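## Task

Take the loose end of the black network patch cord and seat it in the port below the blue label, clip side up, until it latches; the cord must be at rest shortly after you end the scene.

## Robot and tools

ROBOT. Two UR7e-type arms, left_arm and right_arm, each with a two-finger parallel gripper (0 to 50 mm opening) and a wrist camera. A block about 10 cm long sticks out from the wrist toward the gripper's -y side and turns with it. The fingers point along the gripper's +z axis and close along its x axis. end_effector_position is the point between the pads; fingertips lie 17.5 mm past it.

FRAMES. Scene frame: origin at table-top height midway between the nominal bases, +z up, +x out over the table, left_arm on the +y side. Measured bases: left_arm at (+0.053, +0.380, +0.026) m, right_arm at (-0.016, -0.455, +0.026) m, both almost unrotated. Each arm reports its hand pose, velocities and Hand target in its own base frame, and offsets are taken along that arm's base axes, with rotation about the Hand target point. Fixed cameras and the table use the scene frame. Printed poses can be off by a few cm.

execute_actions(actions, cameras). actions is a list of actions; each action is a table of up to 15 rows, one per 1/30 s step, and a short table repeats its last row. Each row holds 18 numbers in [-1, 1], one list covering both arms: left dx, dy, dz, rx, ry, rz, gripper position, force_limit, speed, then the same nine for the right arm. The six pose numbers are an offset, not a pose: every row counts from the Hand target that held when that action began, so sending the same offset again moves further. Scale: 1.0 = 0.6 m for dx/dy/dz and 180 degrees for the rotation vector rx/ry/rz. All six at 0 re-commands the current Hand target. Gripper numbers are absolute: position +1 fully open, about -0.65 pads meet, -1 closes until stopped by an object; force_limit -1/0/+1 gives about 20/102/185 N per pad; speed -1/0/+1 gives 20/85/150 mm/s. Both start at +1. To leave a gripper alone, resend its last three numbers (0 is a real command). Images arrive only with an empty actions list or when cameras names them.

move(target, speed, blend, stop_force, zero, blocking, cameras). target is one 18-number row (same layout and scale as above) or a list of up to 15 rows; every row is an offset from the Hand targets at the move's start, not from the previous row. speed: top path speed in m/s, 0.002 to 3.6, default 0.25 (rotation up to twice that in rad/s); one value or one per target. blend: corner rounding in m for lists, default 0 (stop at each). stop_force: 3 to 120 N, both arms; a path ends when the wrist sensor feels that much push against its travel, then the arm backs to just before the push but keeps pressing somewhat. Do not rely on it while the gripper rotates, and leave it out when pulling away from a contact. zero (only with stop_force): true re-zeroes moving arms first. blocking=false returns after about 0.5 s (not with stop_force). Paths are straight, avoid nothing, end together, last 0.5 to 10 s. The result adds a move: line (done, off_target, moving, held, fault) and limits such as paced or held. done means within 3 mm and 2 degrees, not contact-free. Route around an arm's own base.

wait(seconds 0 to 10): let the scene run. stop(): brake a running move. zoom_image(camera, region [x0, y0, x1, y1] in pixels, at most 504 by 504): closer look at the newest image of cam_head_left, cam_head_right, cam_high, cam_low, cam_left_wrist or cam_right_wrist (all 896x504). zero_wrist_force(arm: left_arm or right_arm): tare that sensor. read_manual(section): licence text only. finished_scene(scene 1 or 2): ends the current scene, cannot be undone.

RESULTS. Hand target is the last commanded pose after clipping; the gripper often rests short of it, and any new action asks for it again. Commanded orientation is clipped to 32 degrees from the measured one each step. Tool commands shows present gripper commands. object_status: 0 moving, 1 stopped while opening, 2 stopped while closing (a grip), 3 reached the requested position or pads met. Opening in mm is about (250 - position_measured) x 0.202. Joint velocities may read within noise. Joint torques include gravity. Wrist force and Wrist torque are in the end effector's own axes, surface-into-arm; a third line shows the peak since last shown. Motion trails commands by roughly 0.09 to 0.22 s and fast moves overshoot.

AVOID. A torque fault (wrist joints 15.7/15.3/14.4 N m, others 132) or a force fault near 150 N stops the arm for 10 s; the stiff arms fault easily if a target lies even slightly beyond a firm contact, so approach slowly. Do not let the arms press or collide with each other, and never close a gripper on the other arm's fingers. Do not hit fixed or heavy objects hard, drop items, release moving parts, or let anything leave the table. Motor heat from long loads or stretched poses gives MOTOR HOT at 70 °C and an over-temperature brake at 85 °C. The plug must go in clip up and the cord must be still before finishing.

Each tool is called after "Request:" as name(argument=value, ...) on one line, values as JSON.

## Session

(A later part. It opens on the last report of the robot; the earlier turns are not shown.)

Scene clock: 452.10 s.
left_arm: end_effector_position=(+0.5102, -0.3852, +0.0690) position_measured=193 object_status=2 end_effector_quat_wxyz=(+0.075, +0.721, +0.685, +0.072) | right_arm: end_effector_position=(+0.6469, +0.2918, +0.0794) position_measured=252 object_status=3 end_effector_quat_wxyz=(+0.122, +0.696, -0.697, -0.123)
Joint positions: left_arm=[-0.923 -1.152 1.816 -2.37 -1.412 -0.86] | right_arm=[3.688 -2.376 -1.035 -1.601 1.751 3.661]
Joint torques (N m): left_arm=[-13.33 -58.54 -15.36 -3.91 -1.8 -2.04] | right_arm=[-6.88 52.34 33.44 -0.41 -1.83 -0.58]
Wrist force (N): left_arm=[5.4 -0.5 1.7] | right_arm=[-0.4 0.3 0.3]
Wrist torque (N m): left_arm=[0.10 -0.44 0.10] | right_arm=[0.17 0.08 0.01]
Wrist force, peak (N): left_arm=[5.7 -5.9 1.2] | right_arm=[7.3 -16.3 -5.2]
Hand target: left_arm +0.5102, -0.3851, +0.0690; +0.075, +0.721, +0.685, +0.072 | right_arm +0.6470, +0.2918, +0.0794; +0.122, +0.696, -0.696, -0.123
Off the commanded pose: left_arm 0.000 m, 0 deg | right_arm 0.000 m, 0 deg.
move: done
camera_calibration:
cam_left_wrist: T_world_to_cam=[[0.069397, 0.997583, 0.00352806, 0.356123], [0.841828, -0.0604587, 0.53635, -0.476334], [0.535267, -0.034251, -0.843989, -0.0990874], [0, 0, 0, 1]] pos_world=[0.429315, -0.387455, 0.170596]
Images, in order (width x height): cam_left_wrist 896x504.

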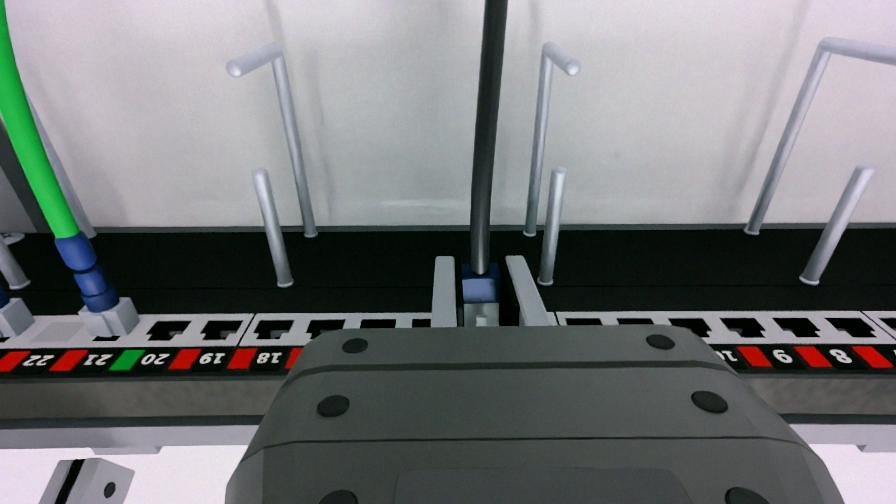

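Request:
move(target=[-0.008,0.0004,0,0,0,0,-1,-0.4,-1,0,0,0,0,0,0,-1,-0.5,-0.5], speed=0.01, stop_force=12, cameras=["cam_left_wrist"])

Request:
zoom_image(camera="cam_left_wrist", region=[400, 230, 560, 340])

Scene clock: 456.43 s.
left_arm: end_effector_position=(+0.5091, -0.3852, +0.0690) position_measured=193 object_status=2 end_effector_quat_wxyz=(+0.075, +0.721, +0.685, +0.072) | right_arm: end_effector_position=(+0.6470, +0.2918, +0.0794) position_measured=252 object_status=3 end_effector_quat_wxyz=(+0.122, +0.696, -0.696, -0.123)
Joint positions: left_arm=[-0.924 -1.154 1.818 -2.37 -1.412 -0.861] | right_arm=[3.688 -2.376 -1.035 -1.602 1.751 3.661]
Joint torques (N m): left_arm=[13.06 -30.12 -24.9 0.67 -1.95 2.23] | right_arm=[-6.98 52.24 33.52 -0.55 -1.72 -0.51]
Wrist force (N): left_arm=[-3.5 5.9 1.7] | right_arm=[-0.3 0.2 0.2]
Wrist torque (N m): left_arm=[0.22 -0.56 0.11] | right_arm=[0.17 0.06 0.01]
Wrist force, peak (N): left_arm=[-5.7 12.3 4.6] | right_arm=[-0.5 0.4 0.4]
Hand target: left_arm +0.5091, -0.3852, +0.0690; +0.075, +0.721, +0.685, +0.072 (not the last commanded pose) | right_arm +0.6470, +0.2918, +0.0794; +0.122, +0.696, -0.696, -0.123
Off the commanded pose: left_arm 0.004 m, 0 deg | right_arm 0.000 m, 0 deg.
move: contact (left_arm)
camera_calibration:
cam_left_wrist: T_world_to_cam=[[0.0694526, 0.997579, 0.00342829, 0.356185], [0.841944, -0.0604596, 0.536167, -0.47551], [0.535077, -0.0343518, -0.844105, -0.0984911], [0, 0, 0, 1]] pos_world=[0.428315, -0.387455, 0.170595]
Images, in order (width x height): cam_left_wrist 896x504.

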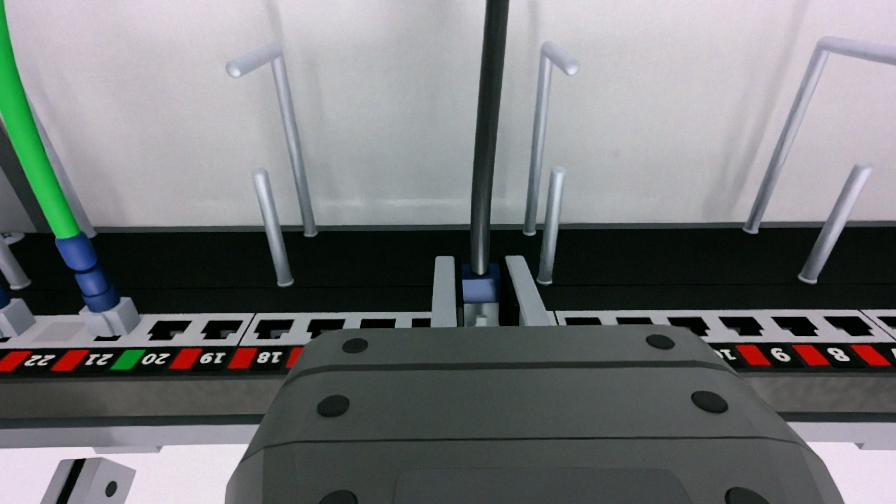

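Scaled by 3.150 from the camera's 896x504 image, which has a finer 1280x720 frame.

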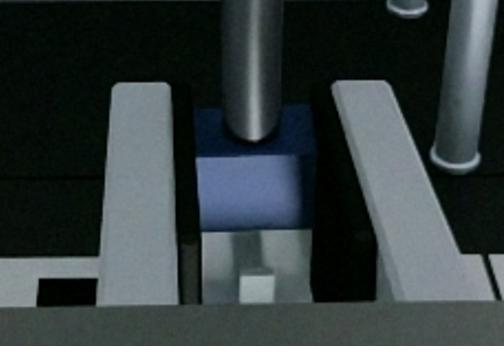

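Request:
move(target=[0.0007,0,0,0,0,0,-1,-0.4,-1,0,0,0,0,0,0,-1,-0.5,-0.5], speed=0.01)

Request:
move(target=[0,0,0,0,0,0,0,-0.4,-1,0,0,0,0,0,0,-1,-0.5,-0.5])

Request:
move(target=[-0.03,0,0.14,0,0,0,0,-0.4,-1,0.05,-0.05,0.25,0,0,0,-1,-0.5,-0.5], speed=0.08)

Request:
move(target=[-0.1,0.1,0.1,0,0,0,0,-0.4,-1,0,0,0,0,0,0,-1,-0.5,-0.5], speed=0.2, cameras=["all"])

Request:
zoom_image(camera="cam_left_wrist", region=[200, 200, 480, 330])

Request:
zoom_image(camera="cam_head_left", region=[380, 240, 520, 340])

Scene clock: 463.53 s.
left_arm: end_effector_position=(+0.5095, -0.3852, +0.0690) position_measured=193 object_status=2 end_effector_quat_wxyz=(+0.075, +0.721, +0.685, +0.072) | right_arm: end_effector_position=(+0.6470, +0.2918, +0.0794) position_measured=252 object_status=3 end_effector_quat_wxyz=(+0.122, +0.696, -0.696, -0.123)
Joint positions: left_arm=[-0.924 -1.153 1.817 -2.37 -1.412 -0.861] | right_arm=[3.688 -2.376 -1.035 -1.602 1.751 3.661]
Joint torques (N m): left_arm=[13.41 -29.35 -27.39 -0.33 -1.83 2.37] | right_arm=[-7.04 52.49 33.53 -0.54 -1.52 -0.5]
Wrist force (N): left_arm=[1.2 0.6 -2.8] | right_arm=[-0.5 0.1 0.2]
Wrist torque (N m): left_arm=[0.09 -0.44 0.07] | right_arm=[0.14 0.09 0.00]
Wrist force, peak (N): left_arm=[-3.8 6.2 1.8] | right_arm=[-0.2 0.5 0.5]
Hand target: left_arm +0.5095, -0.3852, +0.0690; +0.075, +0.721, +0.685, +0.072 | right_arm +0.6470, +0.2918, +0.0794; +0.122, +0.696, -0.696, -0.123
Off the commanded pose: left_arm 0.000 m, 0 deg | right_arm 0.000 m, 0 deg.
move: done

Scene clock: 464.17 s.
left_arm: end_effector_position=(+0.5095, -0.3851, +0.0690) position_measured=152 object_status=0 end_effector_quat_wxyz=(+0.075, +0.721, +0.685, +0.072) | right_arm: end_effector_position=(+0.6470, +0.2918, +0.0794) position_measured=252 object_status=3 end_effector_quat_wxyz=(+0.122, +0.696, -0.696, -0.123)
Joint positions: left_arm=[-0.924 -1.153 1.817 -2.37 -1.412 -0.861] | right_arm=[3.688 -2.376 -1.035 -1.602 1.751 3.661]
Joint torques (N m): left_arm=[10.1 -31.05 -26.69 -2.12 -2.03 2.41] | right_arm=[-6.9 52.79 33.51 -0.57 -1.37 -0.44]
Wrist force (N): left_arm=[2.1 0.5 -1.8] | right_arm=[-0.3 0.2 0.2]
Wrist torque (N m): left_arm=[0.14 -0.44 -0.08] | right_arm=[0.16 0.06 0.00]
Wrist force, peak (N): left_arm=[2.1 0.5 -1.8] | right_arm=[-0.4 0.3 0.3]
Hand target: left_arm +0.5095, -0.3852, +0.0690; +0.075, +0.721, +0.685, +0.072 | right_arm +0.6470, +0.2918, +0.0794; +0.122, +0.696, -0.696, -0.123
Off the commanded pose: left_arm 0.000 m, 0 deg | right_arm 0.000 m, 0 deg.
move: done

Scene clock: 466.80 s.
left_arm: end_effector_position=(+0.4915, -0.3852, +0.1530) position_measured=152 object_status=3 end_effector_quat_wxyz=(+0.075, +0.721, +0.685, +0.072) | right_arm: end_effector_position=(+0.6770, +0.2618, +0.2294) position_measured=252 object_status=3 end_effector_quat_wxyz=(+0.122, +0.696, -0.697, -0.123)
Joint positions: left_arm=[-0.949 -1.291 1.76 -2.171 -1.409 -0.886] | right_arm=[3.636 -2.404 -0.598 -2.02 1.735 3.611]
Joint torques (N m): left_arm=[-12.09 -52.89 -29.57 -0.32 2.53 -2.59] | right_arm=[-7.28 54.11 33.66 -0.51 -2.02 -1.12]
Wrist force (N): left_arm=[2.2 0.4 -1.3] | right_arm=[-0.1 0.1 0.3]
Wrist torque (N m): left_arm=[0.13 -0.46 0.02] | right_arm=[0.15 0.03 0.11]
Wrist force, peak (N): left_arm=[2.3 0.6 -1.7] | right_arm=[-0.5 0.0 1.0]
Hand target: left_arm +0.4915, -0.3852, +0.1530; +0.075, +0.721, +0.685, +0.072 | right_arm +0.6770, +0.2618, +0.2294; +0.122, +0.696, -0.696, -0.123
Off the commanded pose: left_arm 0.000 m, 0 deg | right_arm 0.000 m, 0 deg.
move: done

Scene clock: 468.03 s.
left_arm: end_effector_position=(+0.4316, -0.3252, +0.2129) position_measured=152 object_status=3 end_effector_quat_wxyz=(+0.075, +0.721, +0.685, +0.072) | right_arm: end_effector_position=(+0.6770, +0.2618, +0.2294) position_measured=252 object_status=3 end_effector_quat_wxyz=(+0.122, +0.696, -0.696, -0.123)
Joint positions: left_arm=[-0.978 -1.545 1.892 -2.044 -1.405 -0.915] | right_arm=[3.636 -2.404 -0.597 -2.02 1.735 3.611]
Joint torques (N m): left_arm=[-11.81 -41.03 -15.35 -0.3 2.72 -2.43] | right_arm=[-7.56 53.41 34.32 -0.53 -1.96 -1.23]
Wrist force (N): left_arm=[1.8 0.6 -1.4] | right_arm=[-0.1 0.4 0.3]
Wrist torque (N m): left_arm=[0.18 -0.39 0.00] | right_arm=[0.19 0.02 0.11]
Wrist force, peak (N): left_arm=[2.8 -0.2 -1.9] | right_arm=[-0.6 0.1 0.4]
Hand target: left_arm +0.4315, -0.3252, +0.2130; +0.075, +0.721, +0.685, +0.072 | right_arm +0.6770, +0.2618, +0.2294; +0.122, +0.696, -0.696, -0.123
Off the commanded pose: left_arm 0.000 m, 0 deg | right_arm 0.000 m, 0 deg.
move: done
camera_calibration:
cam_left_wrist: T_world_to_cam=[[0.0694525, 0.997579, 0.00342827, 0.301319], [0.841944, -0.0604596, 0.536167, -0.483792], [0.535077, -0.0343518, -0.844105, 0.0665017], [0, 0, 0, 1]] pos_world=[0.350815, -0.327555, 0.314495]
cam_right_wrist: T_world_to_cam=[[-0.00773134, -0.999847, -0.0156917, 0.281383], [-0.76112, -0.00429375, 0.648596, 0.382636], [-0.648564, 0.0169578, -0.760971, 0.7394], [0, 0, 0, 1]] pos_world=[0.772956, 0.270444, 0.318901]

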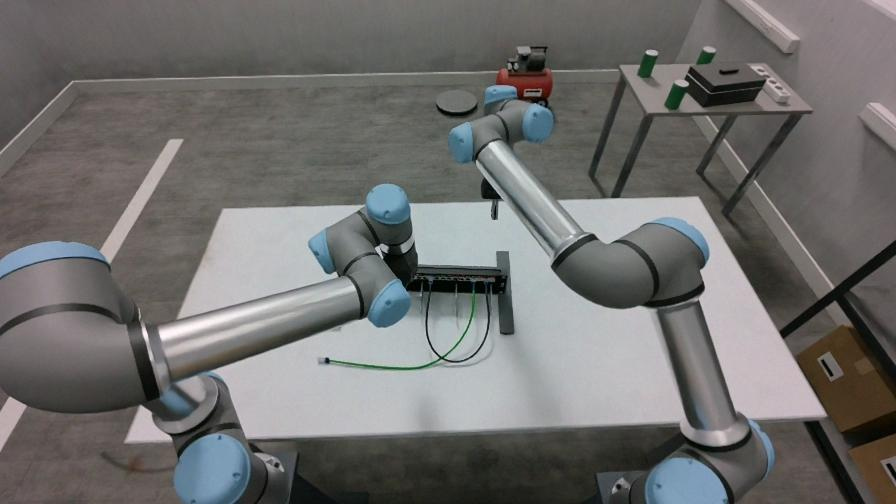

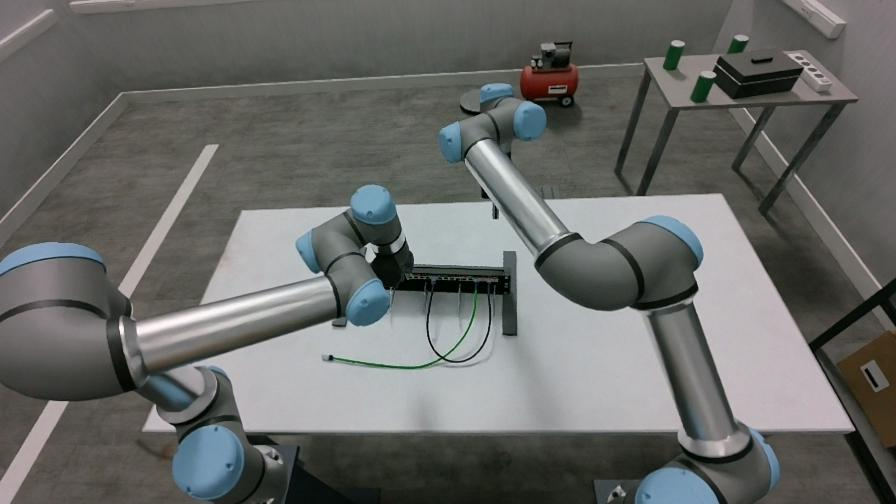

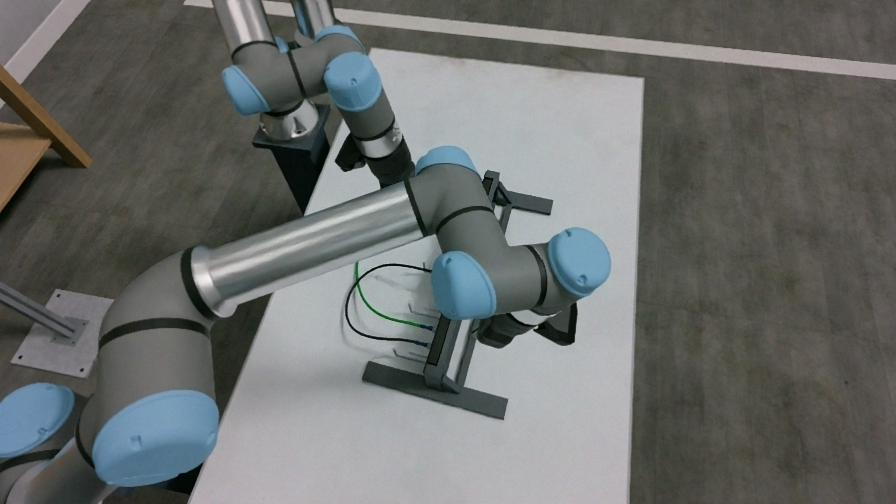

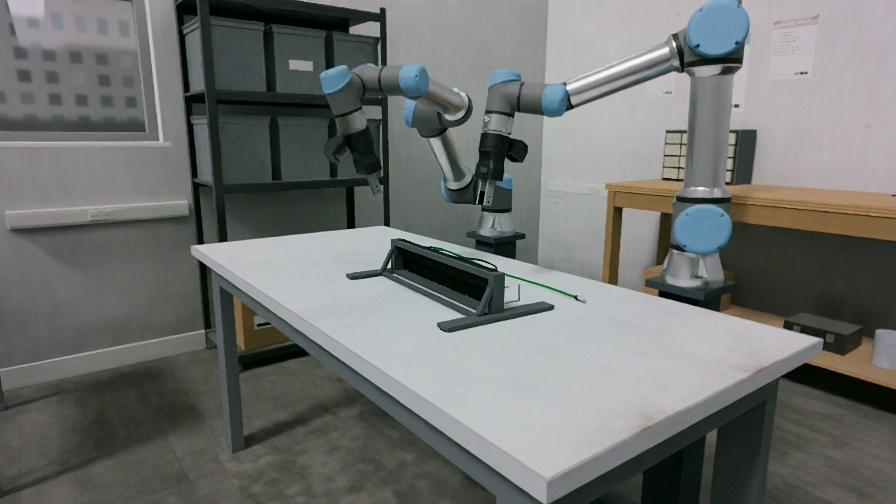

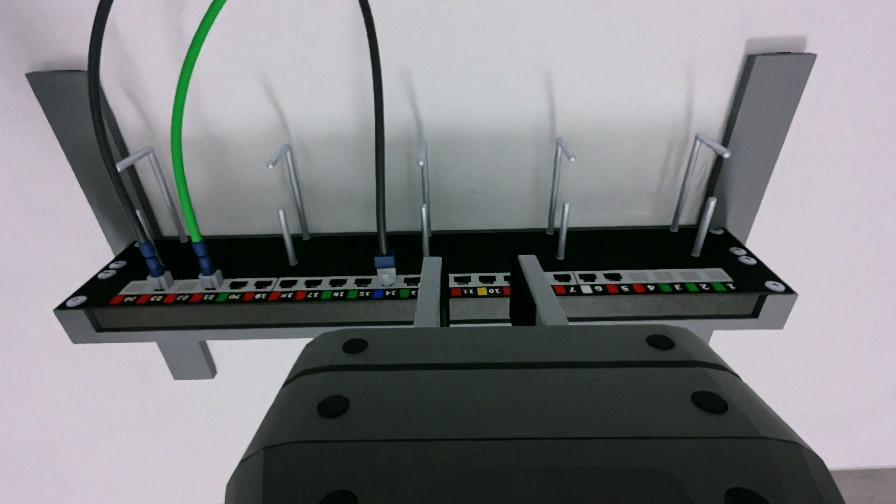

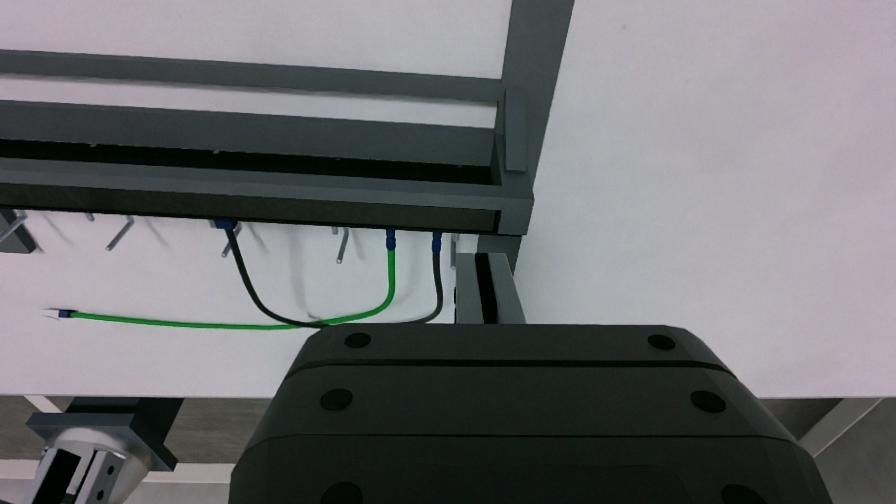

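Scaled by 1.800 from the camera's 896x504 image, which has a finer 1280x720 frame.

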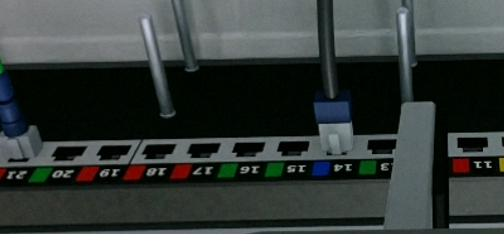

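Scaled by 3.600 from the camera's 896x504 image, which has a finer 1280x720 frame.

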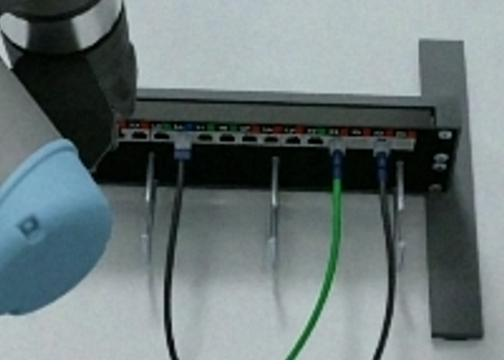

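Request:
zoom_image(camera="cam_left_wrist", region=[350, 240, 430, 310])

Request:
zoom_image(camera="cam_left_wrist", region=[130, 230, 240, 310])

Scaled by 6.300 from the camera's 896x504 image, which has a finer 1280x720 frame.

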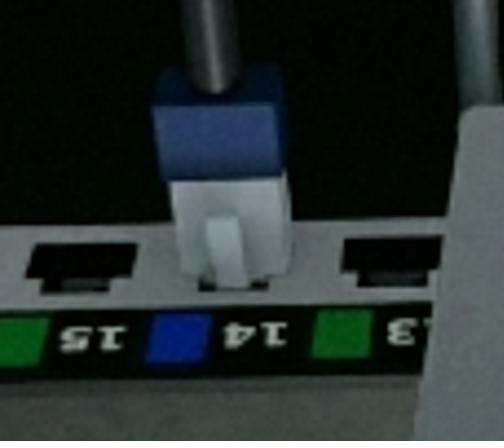

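Scaled by 4.582 from the camera's 896x504 image, which has a finer 1280x720 frame.

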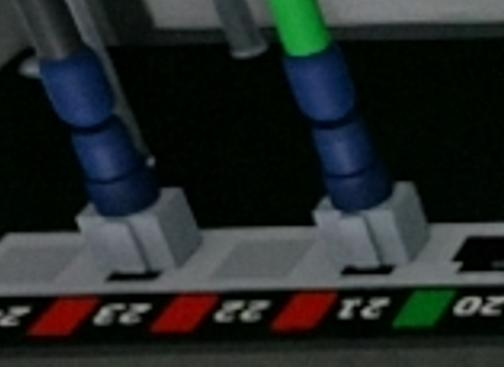

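Request:
finished_scene(scene=1)

The scene is finished: the task was done.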